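# Flip the toast in the pan with a spatula

## Task

Flip the toast slice so it rests flat inside the frying pan with its browned side up, using the steel turner if you like; afterwards set the turner down on the table clear of both the pan and the hot plate. The hand and arm may never contact the toast, the heating plate of the hot plate, or any part of the pan other than its plastic handle, since any such contact fails the task immediately. Pan and hot plate are not fixed, and at the end the pan has to sit level and centred on the hot plate.

## Robot and tools

Robot: one arm with a five-finger right hand. Cameras: cam_head_left, cam_head_right (fixed, looking down at the table) and cam_wrist (on the hand), each 896x504.

Frames. Poses, velocities and targets printed in results use the scene frame: origin on the table top under the arm's base, +z up, +y to the left when facing along +x. Positions are in metres, orientation as quat wxyz. The hand point sits 0.05 m in front of the palm, where index pad meets thumb tip in a pinch. Its +z runs along the straightened fingers (fingertips 0.06-0.07 m beyond it), +y points out of the palm, +x runs across the palm toward the little finger. A wrist bracket on the little-finger side juts up to 0.10 m across the palm and can collide. All motion offsets are expressed in the Hand target's own axes, not the scene axes.

The row. Every motion command is a row of 14 numbers, each in [-1, 1]: dx, dy, dz, rx, ry, rz, little, ring, middle, index, thumb_bend, thumb_turn, force_limit, speed. The first three are a translation offset (1.0 = 0.6 m), the next three one rotation vector (1.0 = 180 degrees), both relative to the Hand target at the start of the action or move, never absolute. Fingers and thumb_bend: +1 straight/open, -1 fully curled. thumb_turn: +1 beside the palm, -1 across in front of it. A pinch is roughly index -0.22, thumb_bend -0.75, thumb_turn -0.57. force_limit maps -1..+1 to about 0..10 N at the fingertip (0..15 N for the two thumb motors); speed maps -1..+1 to near zero..full (full travel 0.6 s). The finger numbers are absolute targets and always commands, so to leave the hand alone resend the last six values plus force_limit and speed; a 0 would move them.

execute_actions: actions is a list of actions; each action is a list of up to 15 rows, one per 1/30 s step, the last row repeated to fill 15 steps. Every row in an action counts from that action's starting Hand target, and each new action starts from the current one, so a repeated offset moves further. An empty list just reports state and all lines. cameras selects images ([] none, omitted or ["all"] all).

move: target is one row or a list of up to 15 rows, all offsets from the same starting Hand target, driven along a straight path. speed is top speed in m/s (0.002 to 0.5, default 0.25; rotation capped at twice that in rad/s), one value or one per target. blend, in metres, rounds corners in a list. stop_force (3 to 40 N) ends the path when the wrist sensor feels that much extra push against the travel direction; zero (default true) re-zeroes first, false keeps the old zero. Omit stop_force when backing off a contact. blocking=false returns after about 0.5 s while the move continues (not allowed with stop_force). The result ends with a move: line: done (within 3 mm and 2 degrees), off_target, moving, held or fault, plus limits (paced = pose clipped, held = steps withheld). done does not mean nothing was bumped. Keep paths away from the arm's own base.

wait: seconds 0 to 10, arm holds. stop: brakes a running move. zoom_image: camera plus region [x0, y0, x1, y1] in pixels, at most 504x504. show_instructions: reference images. zero_wrist_force: re-zeroes the wrist sensor. finished_scene: scene = current scene number; ends it irreversibly.

Controller behaviour. Each step the commanded pose is clipped to within 150 mm and 16 degrees of the measured pose; the Hand target line shows the clipped command, and later offsets start from it. The hand often rests short of it; resend the missing distance. If pushed or dragged, command back past the hand point to release.

Hand. Motors start only when their target changes by 0.01 or more, then lock on reaching target or force_limit. To wrap an object 0.035-0.08 m thick, swing the thumb across first; for thin items close the thumb before the fingers. Close gently with speed -0.9 or lower. hand_measured, hand_stopped_by (moving, target, force, stalled, fault) and hand_load_n use the same motor order as the row; a grip that is lost shows as load near 0.

Results also give joint positions and torques, wrist force and torque along the end-effector axes (plus the peak since the last reading), step positions for action calls, and the scene number.

Avoid. The arm is stiff: any target beyond a firm contact can cause a stop. Contact torque over the joint limits (136 N m for the first three joints, 25.4 N m for the wrist joints) or about 150 N outside force halts the arm for 10 s. Motors heating to 70 °C trigger MOTOR HOT; 85 °C brakes the arm for 30-60 s, so avoid long stretched holds or straining. Never touch the toast, the heating plate, or the pan away from its grip. Don't drop, fling or slam the turner or let anything fall off the table; push the pan gently, and keep it level and centred on the hot plate.

Each tool is called as name(argument=value, ...), one argument or row to a line, values as JSON.

Reference images:

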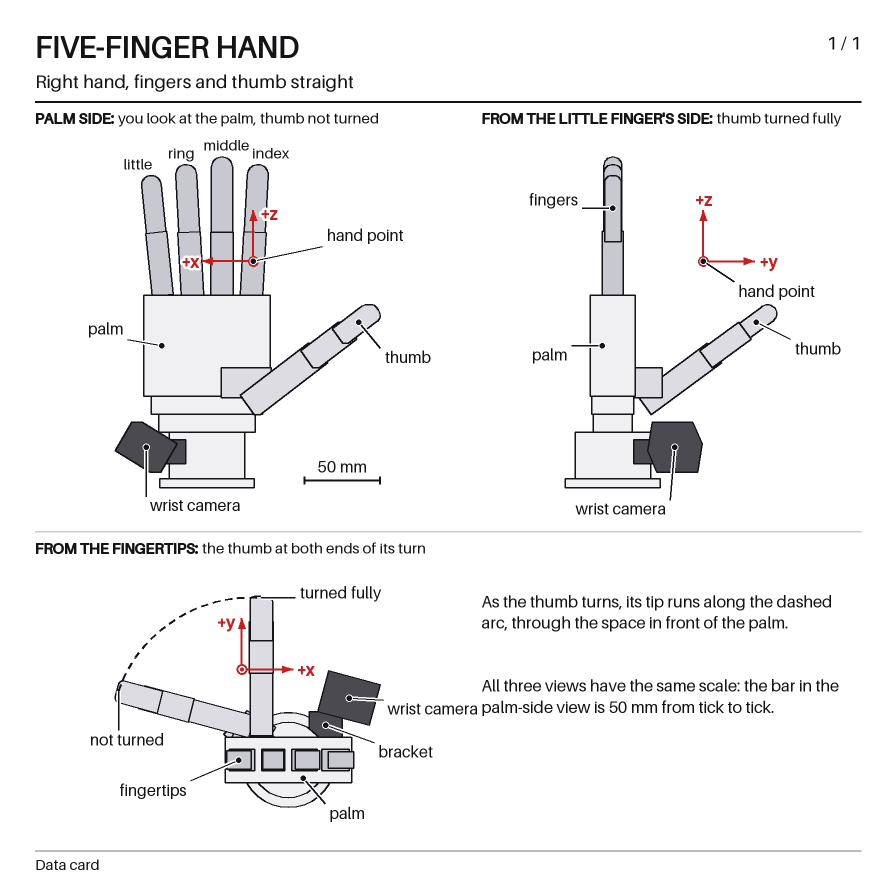

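## Session

execute_actions(
  actions=[],
)

Scene clock: 0.00 s.
end_effector_position=(+0.2780, -0.2599, +0.3307) hand_measured=(+1.000, +1.000, +1.000, +1.000, +1.000, +1.000) hand_load_n=(+0.0, +0.0, +0.0, +0.0, +0.0, +0.0) hand_stopped_by=(target, target, target, target, target, target) hand_force_limit=0.00 hand_speed=-0.80 end_effector_quat_wxyz=(+0.158, -0.070, +0.847, -0.503)
Joint positions: [-2.045 -1.701 2.18 0.501 0.853 -3.168]
Joint velocities: within noise
Joint torques (N m): no reading
Motor temperatures (°C): [26 26 24 37 38 27]
Wrist force (N): no reading
Wrist torque (N m): no reading
Wrist force, peak (N): no reading
Hand target: +0.2780, -0.2599, +0.3307; +0.158, -0.070, +0.847, -0.503

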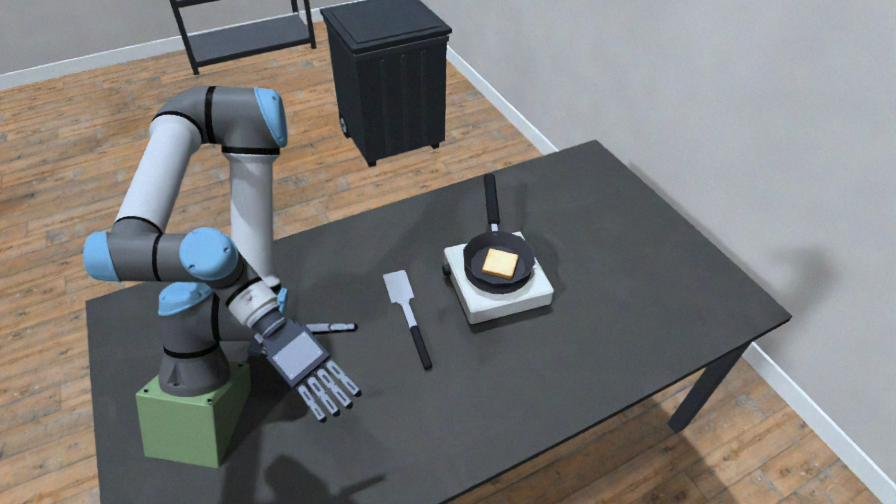

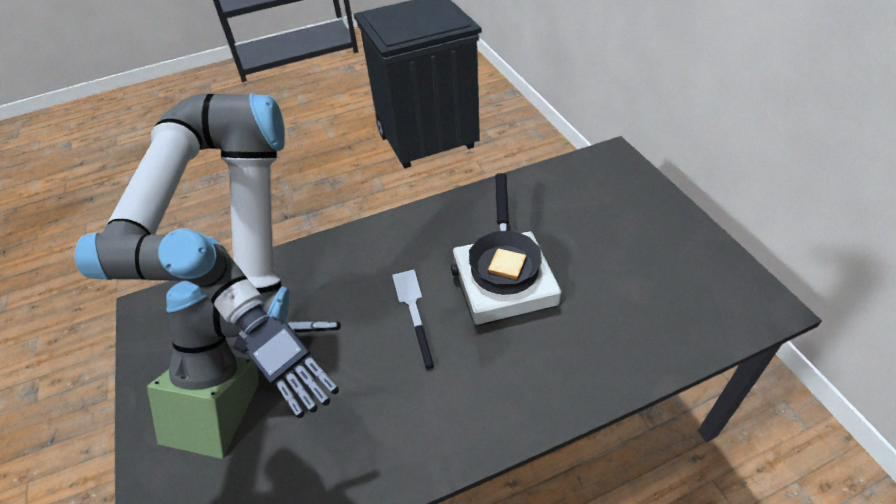

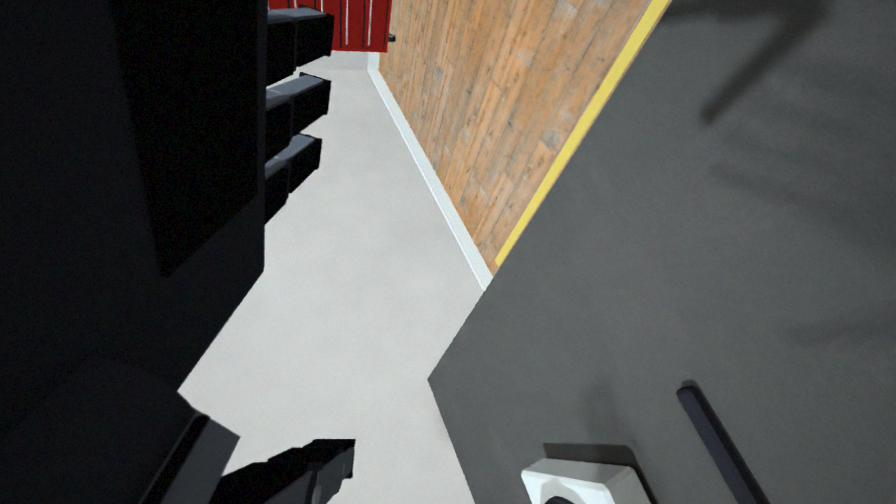

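zoom_image(
  camera="cam_head_left",
  region=[370, 160, 570, 380],
)

zoom_image(
  camera="cam_head_right",
  region=[380, 160, 580, 380],
)

Scaled by 2.291.

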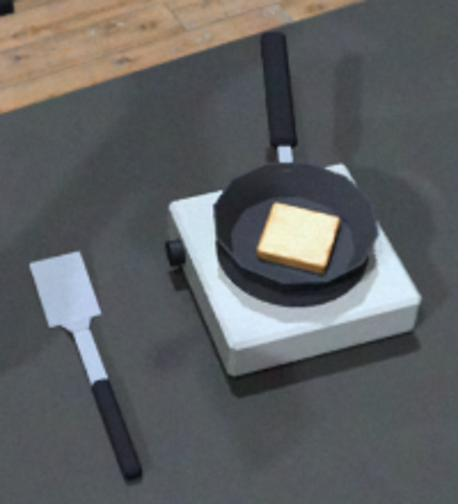

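Scaled by 2.291.

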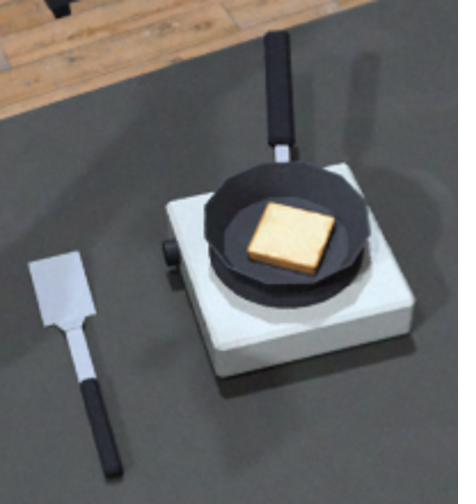

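move(
  target=[-0.452,0.279,-0.048,-0.345,-0.150,-0.358,1,1,1,1,1,1,0,0],
)

Scene clock: 33.40 s.
end_effector_position=(+0.5301, -0.0799, +0.2507) hand_measured=(+1.000, +1.000, +1.000, +1.000, +1.000, +1.000) hand_load_n=(+0.0, +0.0, +0.0, -0.5, +0.0, +0.0) hand_stopped_by=(target, target, target, target, target, target) hand_force_limit=0.00 hand_speed=0.00 end_effector_quat_wxyz=(+0.000, -0.655, +0.755, +0.000)
Joint positions: [-0.96 -0.952 1.107 1.53 1.092 -3.84]
Joint torques (N m): [-13.65 -32.13 -20.33 3.45 -1.2 0.55]
Wrist force (N): [-0.1 -2.0 2.1]
Wrist torque (N m): [-0.36 -0.13 -0.07]
Wrist force, peak (N): [-0.7 -2.8 2.6]
Hand target: +0.5302, -0.0798, +0.2507; +0.000, -0.655, +0.755, +0.000
Off the commanded pose: 0.000 m, 0 deg.
move: done
camera_calibration:
cam_wrist: T_world_to_cam=[[-0.988215, -0.152763, 0.00974503, 0.503141], [-0.12083, 0.817557, 0.563028, -0.0114086], [-0.0939771, 0.555215, -0.82638, 0.414877], [0, 0, 0, 1]]

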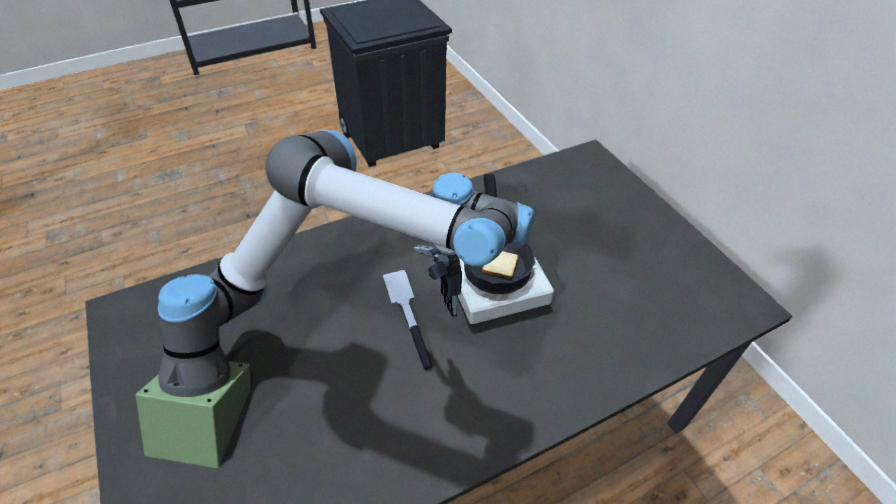

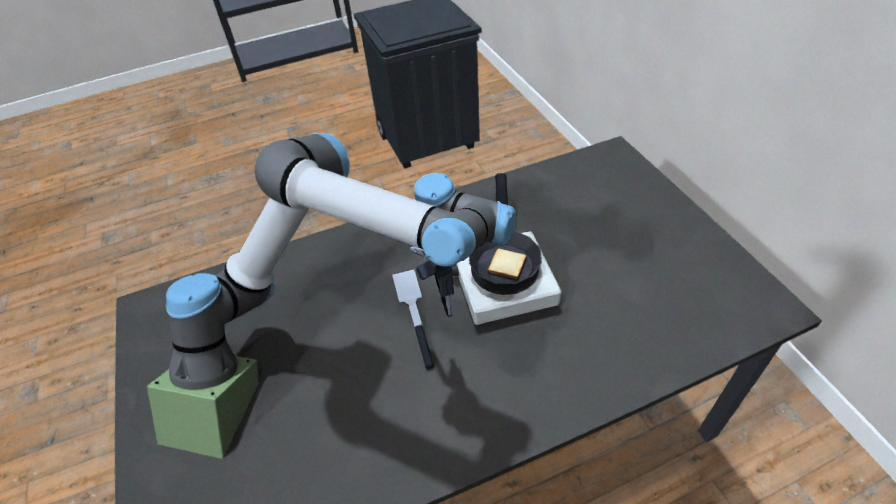

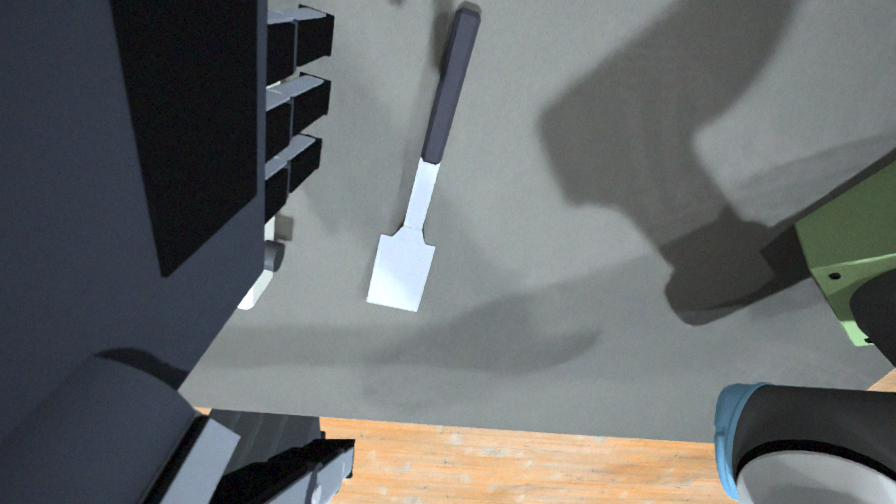

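zoom_image(
  camera="cam_wrist",
  region=[340, 0, 540, 320],
)

zoom_image(
  camera="cam_head_left",
  region=[370, 250, 470, 380],
)

Scaled by 1.575.

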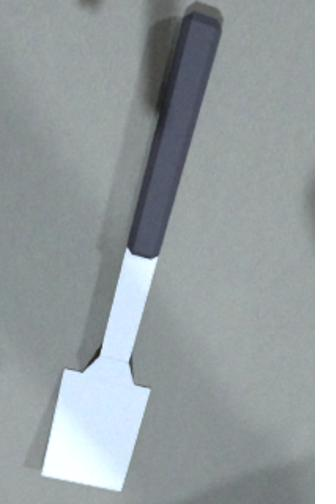

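Scaled by 3.877.

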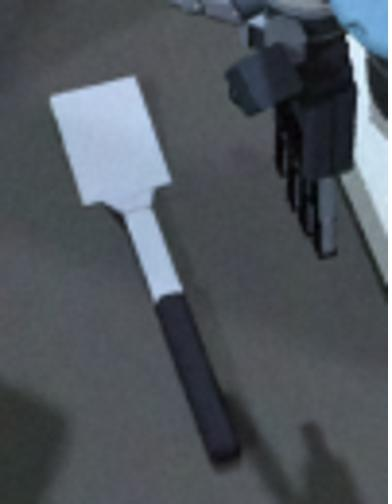

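move(
  target=[-0.033,0.006,0.19,0,0,0,0.1,0.1,0.1,0.1,-0.2,-1,0,0.3],
)

zoom_image(
  camera="cam_wrist",
  region=[100, 0, 600, 504],
)

zoom_image(
  camera="cam_head_left",
  region=[370, 220, 530, 380],
)

Scene clock: 45.57 s.
end_effector_position=(+0.5294, -0.0597, +0.1367) hand_measured=(+0.100, +0.100, +0.100, +0.100, -0.200, -1.000) hand_load_n=(+0.0, +0.0, +0.0, +0.0, +0.0, +0.0) hand_stopped_by=(target, target, target, target, target, target) hand_force_limit=0.00 hand_speed=0.30 end_effector_quat_wxyz=(+0.000, -0.655, +0.755, +0.000)
Joint positions: [-0.837 -0.91 1.265 1.265 1.082 -3.702]
Joint torques (N m): [-13.2 -51.01 -9.3 -0.06 1.6 2.24]
Wrist force (N): [-0.1 -1.9 2.0]
Wrist torque (N m): [-0.31 -0.14 -0.09]
Wrist force, peak (N): [-0.6 -1.7 4.4]
Hand target: +0.5294, -0.0597, +0.1367; +0.000, -0.655, +0.755, +0.000
Off the commanded pose: 0.000 m, 0 deg.
move: done
camera_calibration:
cam_wrist: T_world_to_cam=[[-0.988196, -0.152879, 0.00986462, 0.506572], [-0.120842, 0.81745, 0.56318, 0.0362101], [-0.0941625, 0.55534, -0.826275, 0.309505], [0, 0, 0, 1]]

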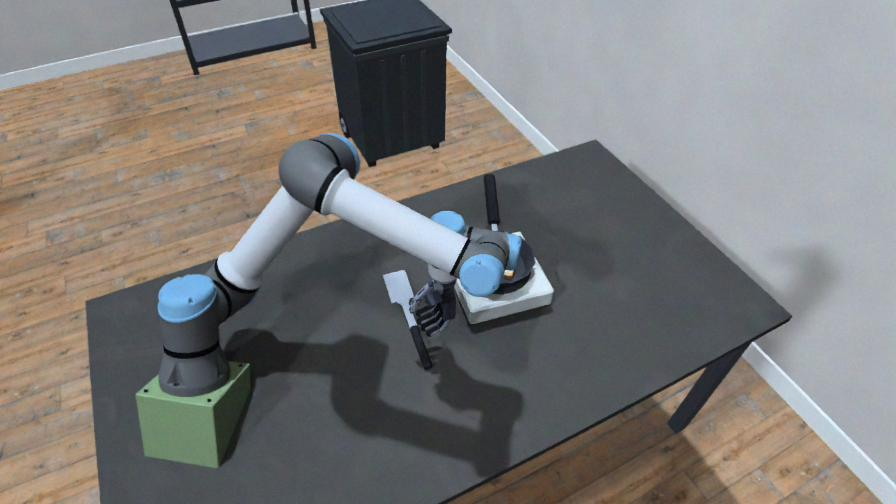

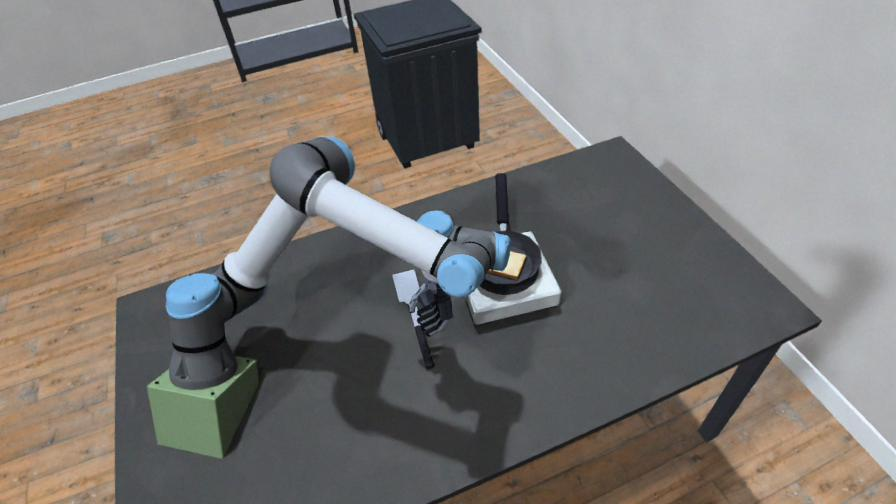

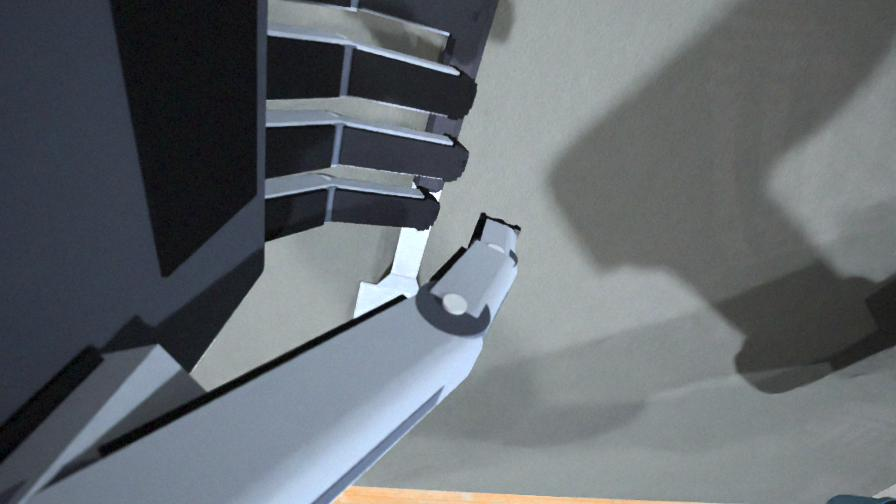

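Scaled by 1.000.

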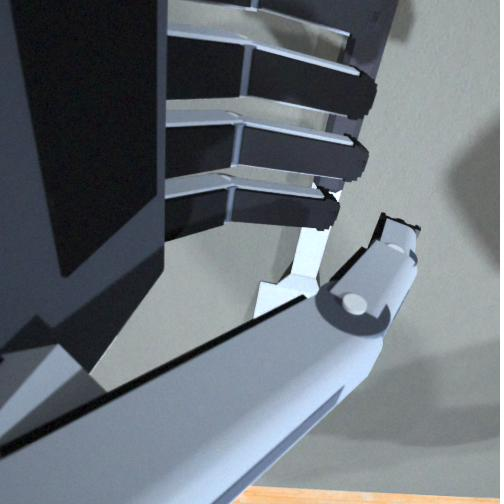

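Scaled by 3.150.

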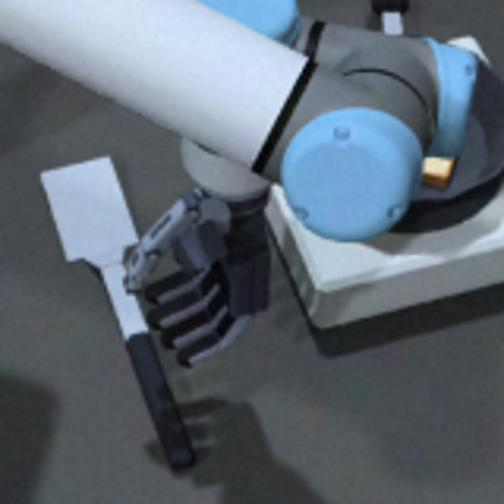

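move(
  target=[0.029,-0.006,0.135,0,0,0,0.1,0.1,0.1,0.1,-0.2,-1,0,0.3],
  speed=0.08,
  stop_force=4,
)

zoom_image(
  camera="cam_head_left",
  region=[370, 260, 470, 380],
)

Scene clock: 50.37 s.
end_effector_position=(+0.5305, -0.0775, +0.0557) hand_measured=(+0.100, +0.100, +0.100, +0.100, -0.200, -1.000) hand_load_n=(+0.0, +0.0, +0.0, +0.0, +0.0, +0.0) hand_stopped_by=(target, target, target, target, target, target) hand_force_limit=0.00 hand_speed=0.30 end_effector_quat_wxyz=(+0.000, -0.655, +0.755, +0.000)
Joint positions: [-0.788 -0.799 1.278 1.115 1.08 -3.646]
Joint torques (N m): [-28.72 -53.42 -18.93 2.26 1.44 -2.14]
Wrist force (N): [-0.4 -2.0 2.3]
Wrist torque (N m): [-0.36 -0.12 -0.09]
Wrist force, peak (N): [0.0 -2.0 3.2]
Hand target: +0.5305, -0.0775, +0.0557; +0.000, -0.655, +0.755, +0.000
Off the commanded pose: 0.000 m, 0 deg.
move: done
camera_calibration:
cam_wrist: T_world_to_cam=[[-0.988198, -0.152862, 0.00985924, 0.505771], [-0.120827, 0.817432, 0.56321, 0.0964452], [-0.0941526, 0.555372, -0.826255, 0.252537], [0, 0, 0, 1]]

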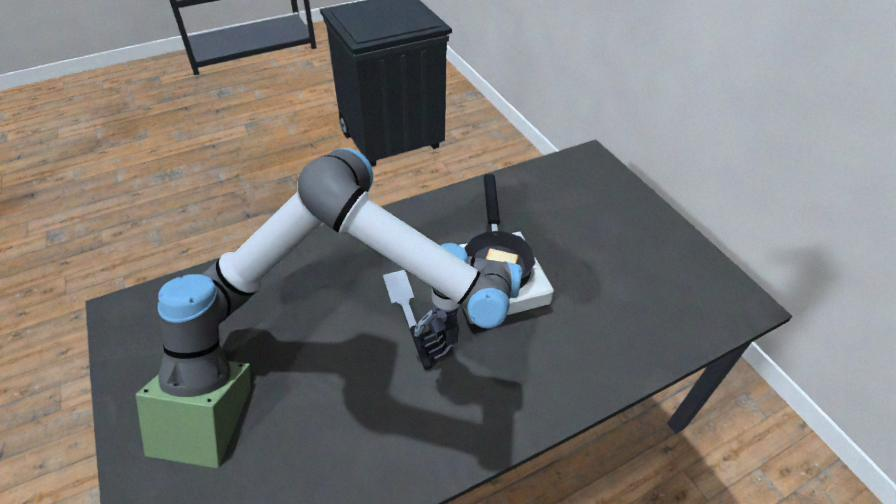

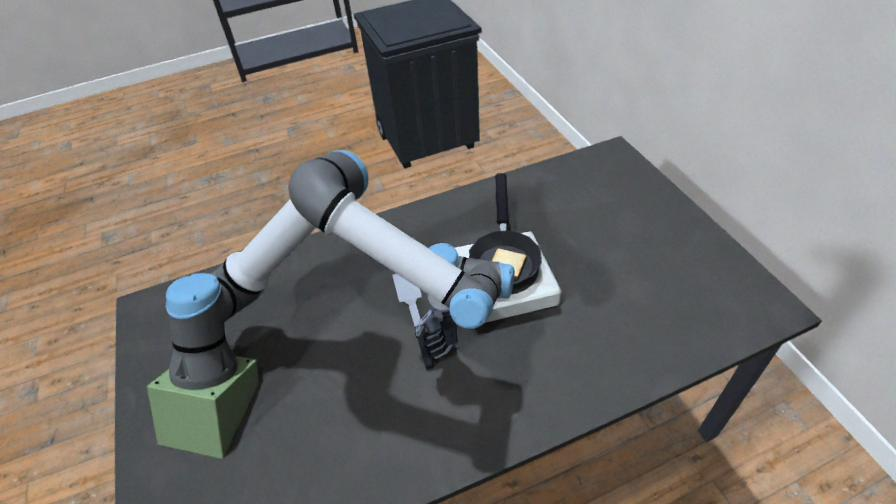

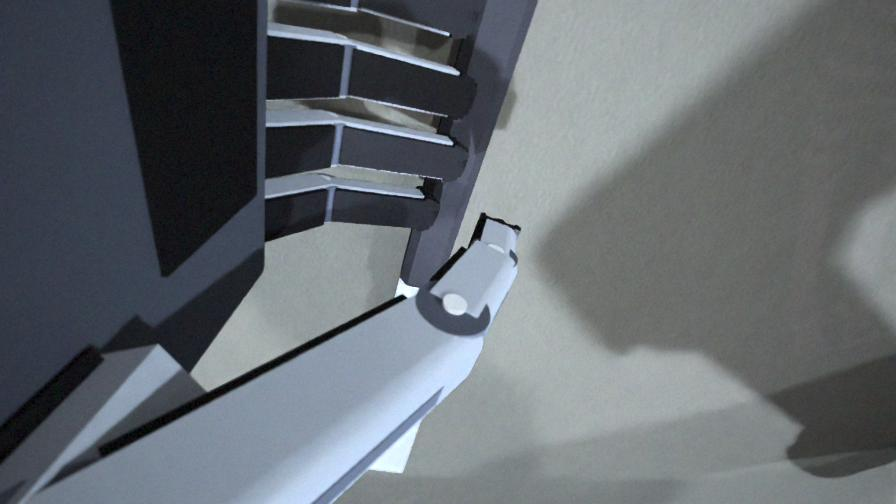

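Scaled by 4.200.

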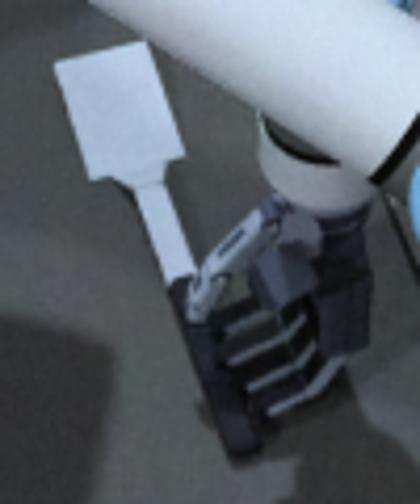

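move(
  target=[0.0,0,0.05,0,0,0,0.1,0.1,0.1,0.1,-0.2,-1,0,0.3],
  speed=0.02,
  stop_force=3,
)

zoom_image(
  camera="cam_head_left",
  region=[370, 260, 470, 380],
)

Scene clock: 55.40 s.
end_effector_position=(+0.5306, -0.0776, +0.0549) hand_measured=(+0.100, +0.100, +0.100, +0.100, -0.200, -1.000) hand_load_n=(+0.0, +0.0, -2.5, +0.0, -0.5, +0.0) hand_stopped_by=(target, target, target, target, target, target) hand_force_limit=0.00 hand_speed=0.30 end_effector_quat_wxyz=(+0.000, -0.655, +0.755, +0.000)
Joint positions: [-0.787 -0.798 1.278 1.113 1.08 -3.645]
Joint torques (N m): [-24.7 -52.71 -20.46 0.56 0.7 -1.32]
Wrist force (N): [-0.7 -1.1 0.8]
Wrist torque (N m): [-0.39 -0.09 -0.07]
Wrist force, peak (N): [-0.6 -6.4 -5.7]
Hand target: +0.5306, -0.0776, +0.0549; +0.000, -0.655, +0.755, +0.000 (not the last commanded pose)
Off the commanded pose: 0.029 m, 0 deg.
move: contact
camera_calibration:
cam_wrist: T_world_to_cam=[[-0.988147, -0.153207, 0.00963913, 0.50579], [-0.121262, 0.81753, 0.562974, 0.0972149], [-0.0941318, 0.555133, -0.826418, 0.251931], [0, 0, 0, 1]]

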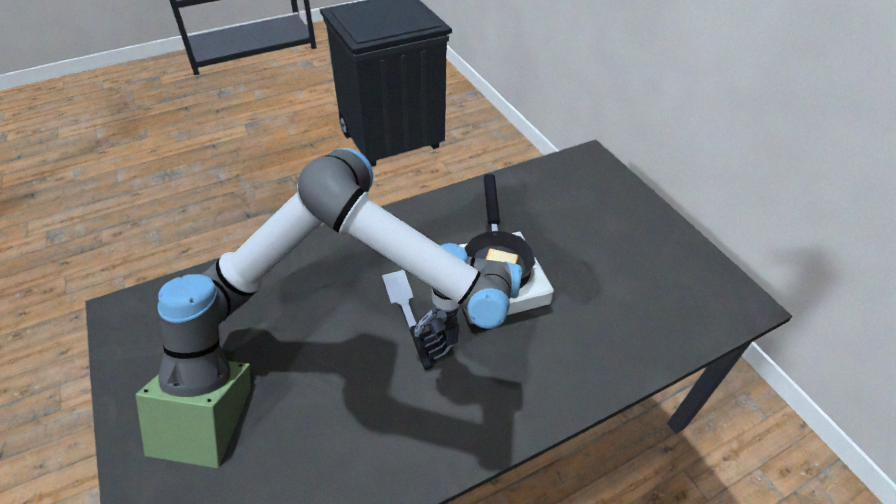

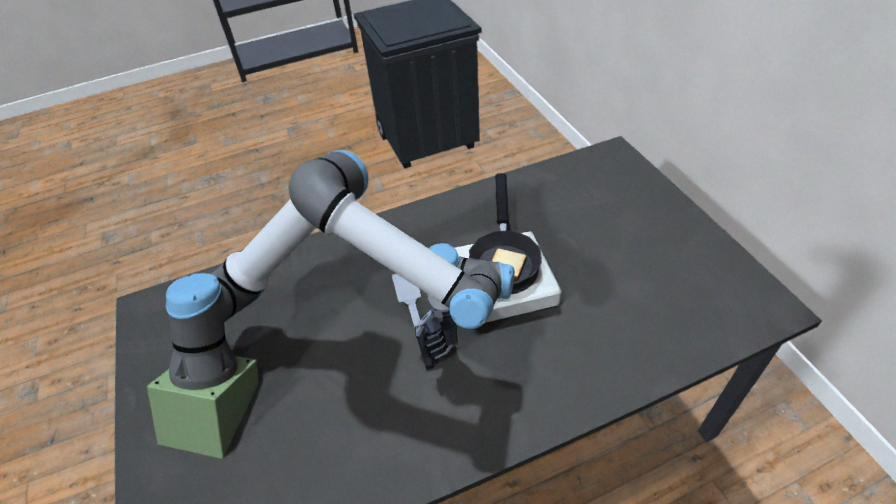

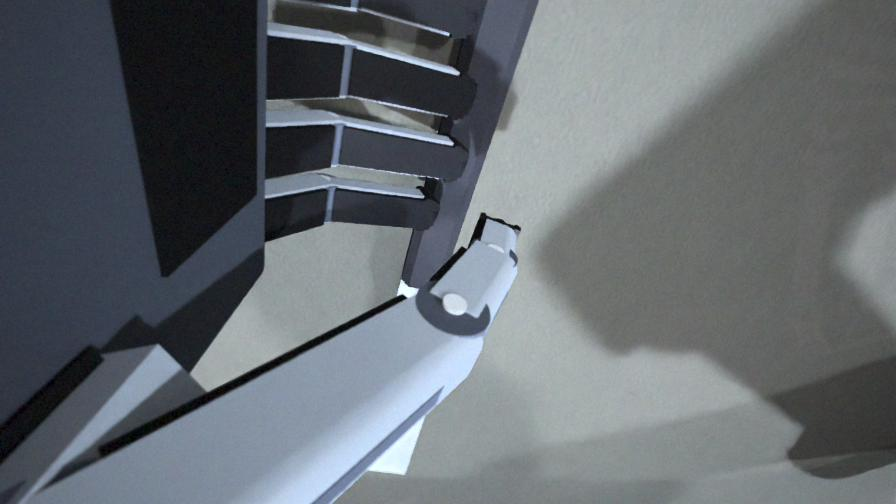

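Scaled by 4.200.

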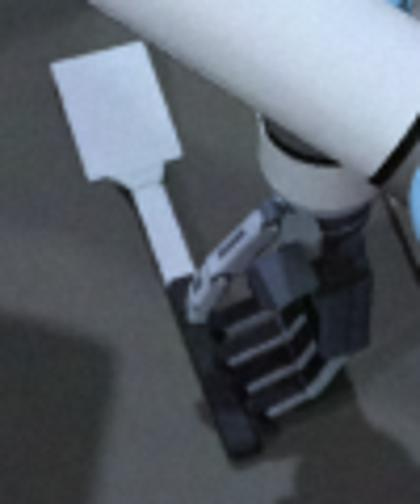

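move(
  target=[0.0,0.005,-0.12,0.333,0,0,0.2,0.2,0.2,0.2,-0.5,-1,0,0.3],
  speed=0.2,
)

zoom_image(
  camera="cam_head_left",
  region=[370, 240, 490, 380],
)

Scene clock: 67.10 s.
end_effector_position=(+0.5276, -0.0771, +0.1270) hand_measured=(+0.200, +0.200, +0.200, +0.200, -0.500, -1.000) hand_load_n=(+0.0, +0.0, +0.0, +0.0, +0.0, +0.5) hand_stopped_by=(target, target, target, target, target, target) hand_force_limit=0.00 hand_speed=0.30 end_effector_quat_wxyz=(+0.327, -0.568, +0.654, -0.378)
Joint positions: [-1.124 -1.453 2.179 -0.252 0.611 -3.085]
Joint torques (N m): [-6.34 -7.6 -10.3 -2.31 0.85 1.57]
Wrist force (N): [0.0 0.3 0.4]
Wrist torque (N m): [0.09 -0.08 -0.09]
Wrist force, peak (N): [0.8 2.9 -7.9]
Hand target: +0.5276, -0.0771, +0.1269; +0.327, -0.568, +0.654, -0.378
Off the commanded pose: 0.000 m, 0 deg.
move: done
camera_calibration:
cam_wrist: T_world_to_cam=[[-0.523643, -0.219934, -0.82306, 0.35772], [-0.487714, 0.869517, 0.0779432, 0.314898], [0.698522, 0.442232, -0.562581, -0.149467], [0, 0, 0, 1]]

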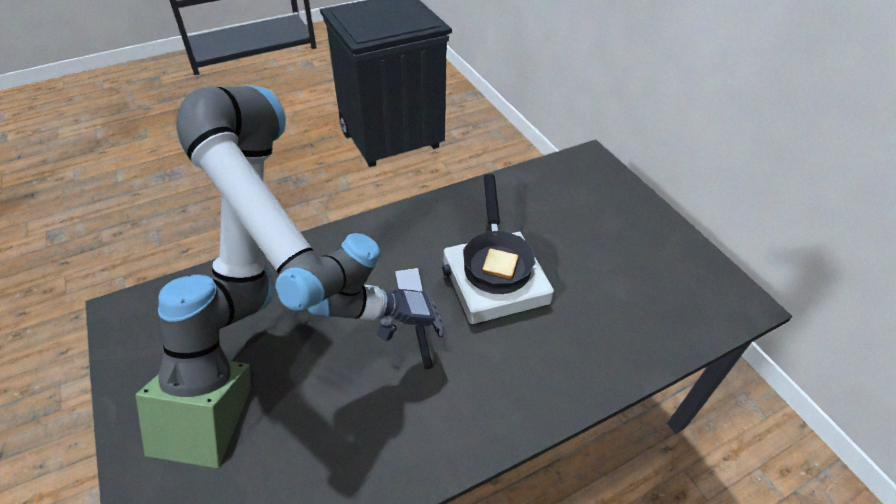

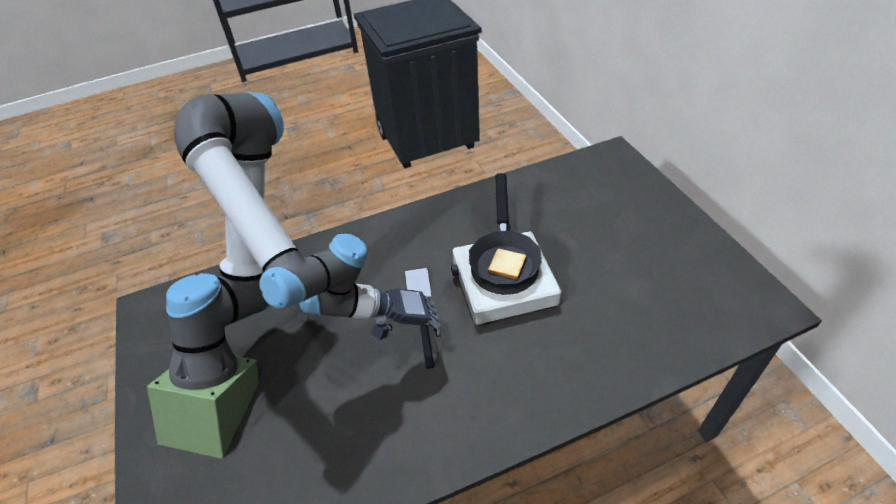

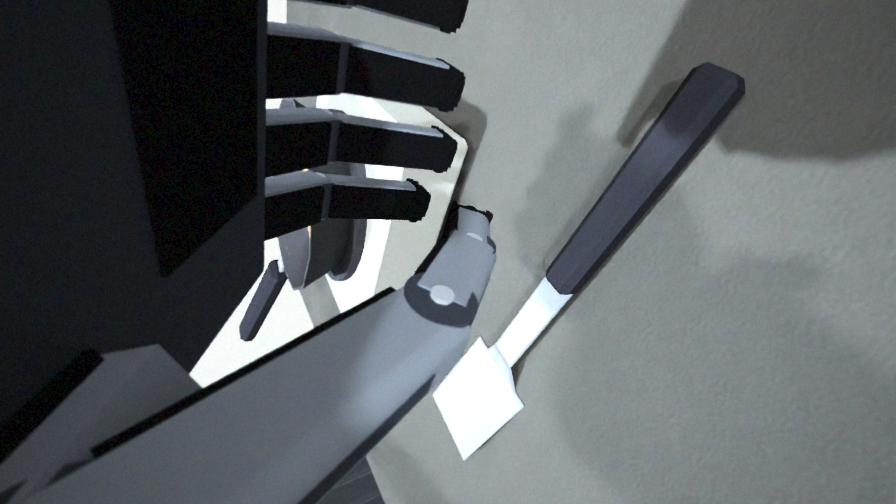

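Scaled by 3.600.

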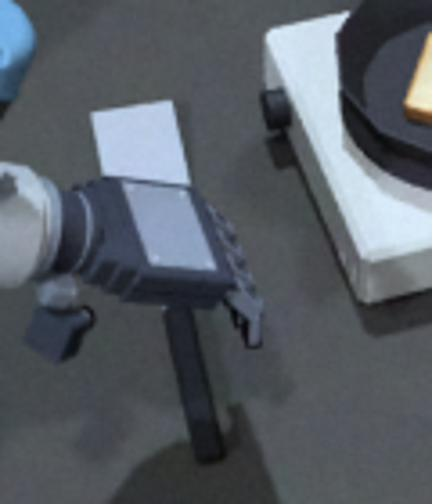

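move(
  target=[0.002,0.103,0.044,0,0,0,0.2,0.2,0.2,0.2,-0.5,-1,0,0.3],
  speed=0.06,
  stop_force=4,
)

zoom_image(
  camera="cam_head_left",
  region=[370, 240, 490, 380],
)

Scene clock: 72.67 s.
end_effector_position=(+0.5194, -0.0772, +0.0602) hand_measured=(+0.200, +0.200, +0.200, +0.200, -0.500, -1.000) hand_load_n=(+0.0, +0.0, +0.0, +0.0, +0.0, +0.0) hand_stopped_by=(target, target, target, target, target, target) hand_force_limit=0.00 hand_speed=0.30 end_effector_quat_wxyz=(+0.327, -0.568, +0.654, -0.378)
Joint positions: [-1.044 -1.344 2.261 -0.489 0.683 -3.027]
Joint torques (N m): [-19.14 -28.01 -19.4 -1.54 -1.11 -2.25]
Wrist force (N): [-0.8 0.2 0.9]
Wrist torque (N m): [0.08 0.02 -0.09]
Wrist force, peak (N): [-1.0 0.4 1.1]
Hand target: +0.5194, -0.0772, +0.0602; +0.327, -0.568, +0.654, -0.378
Off the commanded pose: 0.000 m, 0 deg.
move: done
camera_calibration:
cam_wrist: T_world_to_cam=[[-0.523597, -0.21977, -0.823133, 0.298468], [-0.487705, 0.86951, 0.0780786, 0.316134], [0.698563, 0.442328, -0.562456, -0.18132], [0, 0, 0, 1]]

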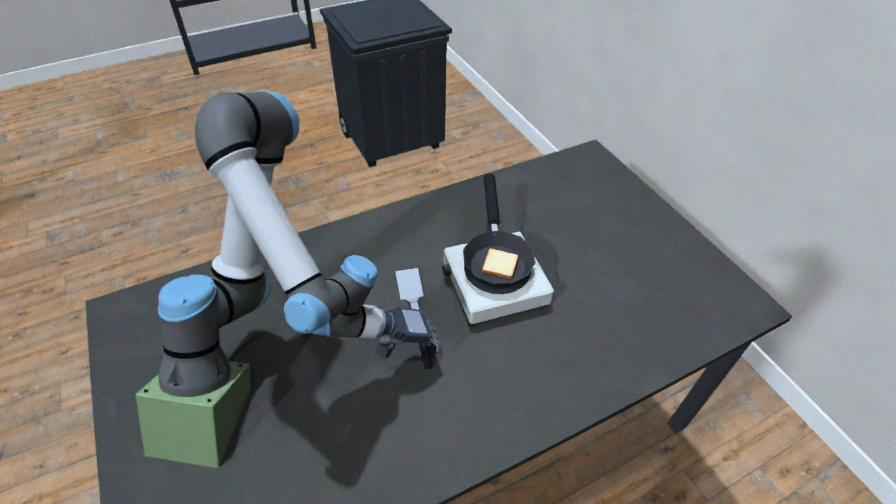

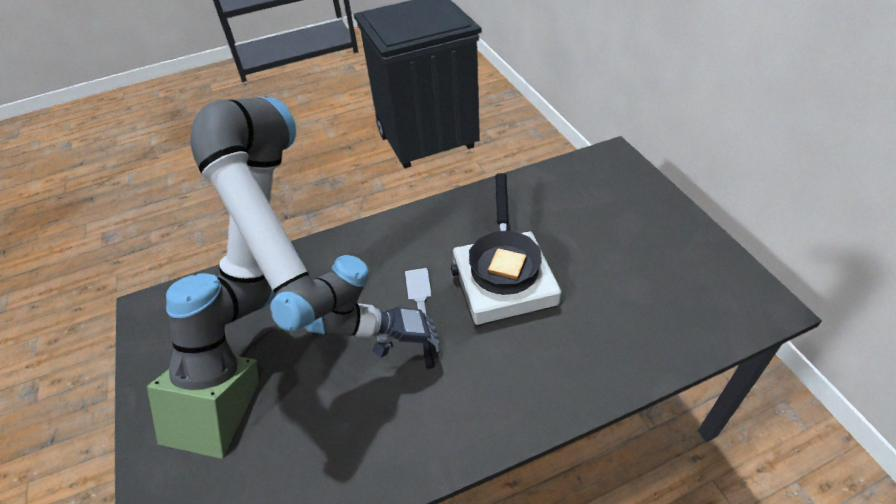

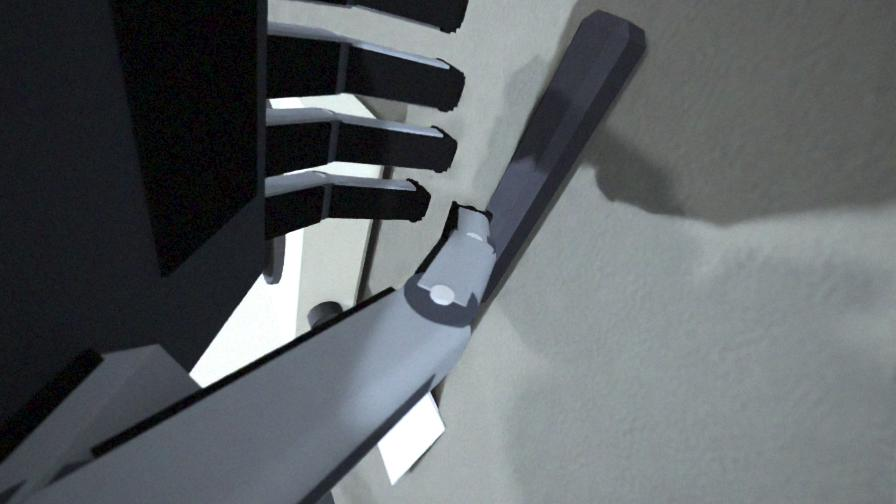

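Scaled by 3.600.

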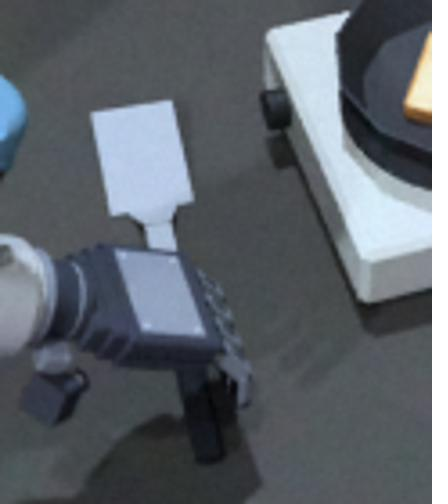

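move(
  target=[0,0.036,0.021,0,0,0,0.2,0.2,0.2,0.2,-0.5,-1,0,0.3],
  speed=0.02,
  stop_force=3,
)

zoom_image(
  camera="cam_head_left",
  region=[370, 240, 490, 380],
)

Scene clock: 77.57 s.
end_effector_position=(+0.5195, -0.0772, +0.0352) hand_measured=(+0.200, +0.200, +0.200, +0.200, -0.500, -1.000) hand_load_n=(+0.0, +0.0, +0.0, +0.0, +0.0, +0.0) hand_stopped_by=(target, target, target, target, target, target) hand_force_limit=0.00 hand_speed=0.30 end_effector_quat_wxyz=(+0.327, -0.568, +0.654, -0.378)
Joint positions: [-1.005 -1.29 2.276 -0.576 0.718 -3.003]
Joint torques (N m): [-19.56 -29.65 -18.66 2.1 -1.03 -2.33]
Wrist force (N): [-1.0 0.2 0.8]
Wrist torque (N m): [0.09 0.08 -0.08]
Wrist force, peak (N): [-1.2 0.0 1.0]
Hand target: +0.5195, -0.0772, +0.0352; +0.327, -0.568, +0.654, -0.378
Off the commanded pose: 0.000 m, 0 deg.
move: done
camera_calibration:
cam_wrist: T_world_to_cam=[[-0.523597, -0.219768, -0.823133, 0.277929], [-0.487705, 0.86951, 0.0780805, 0.318155], [0.698563, 0.442329, -0.562455, -0.195442], [0, 0, 0, 1]]

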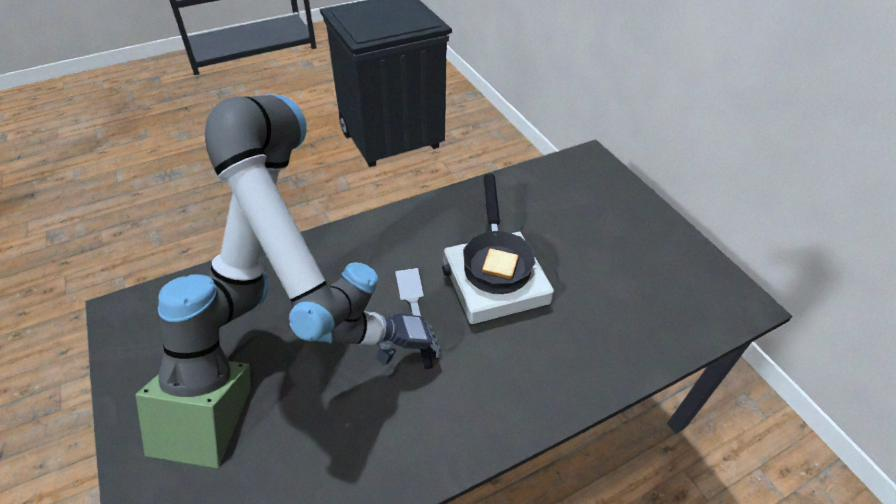

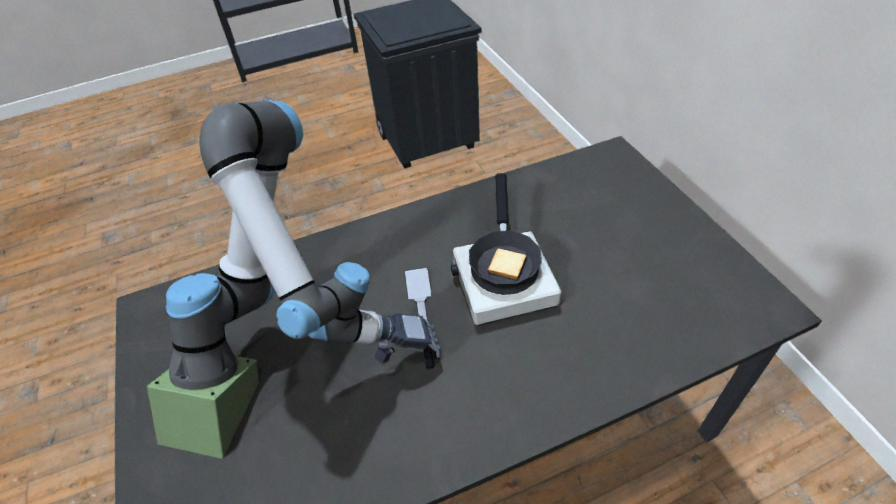

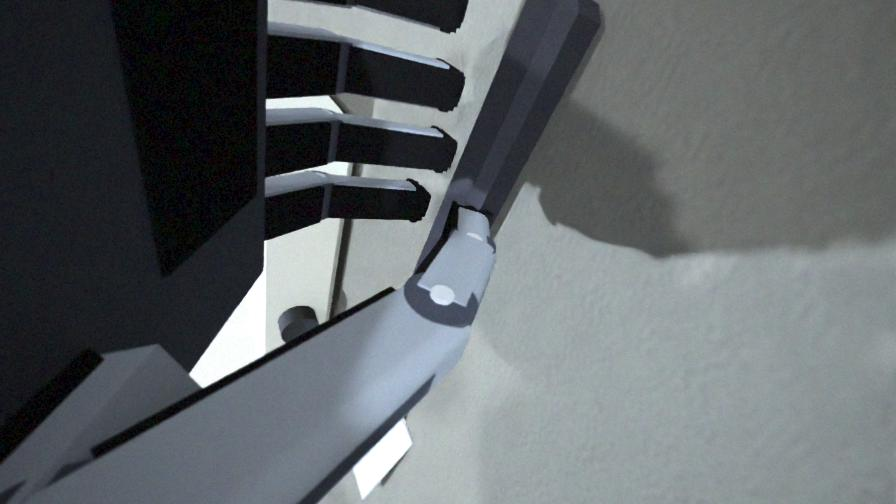

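Scaled by 3.600.

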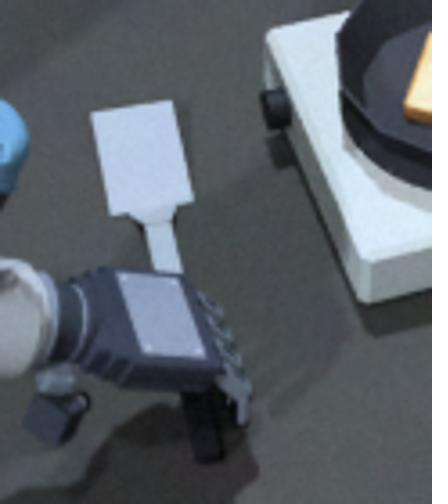

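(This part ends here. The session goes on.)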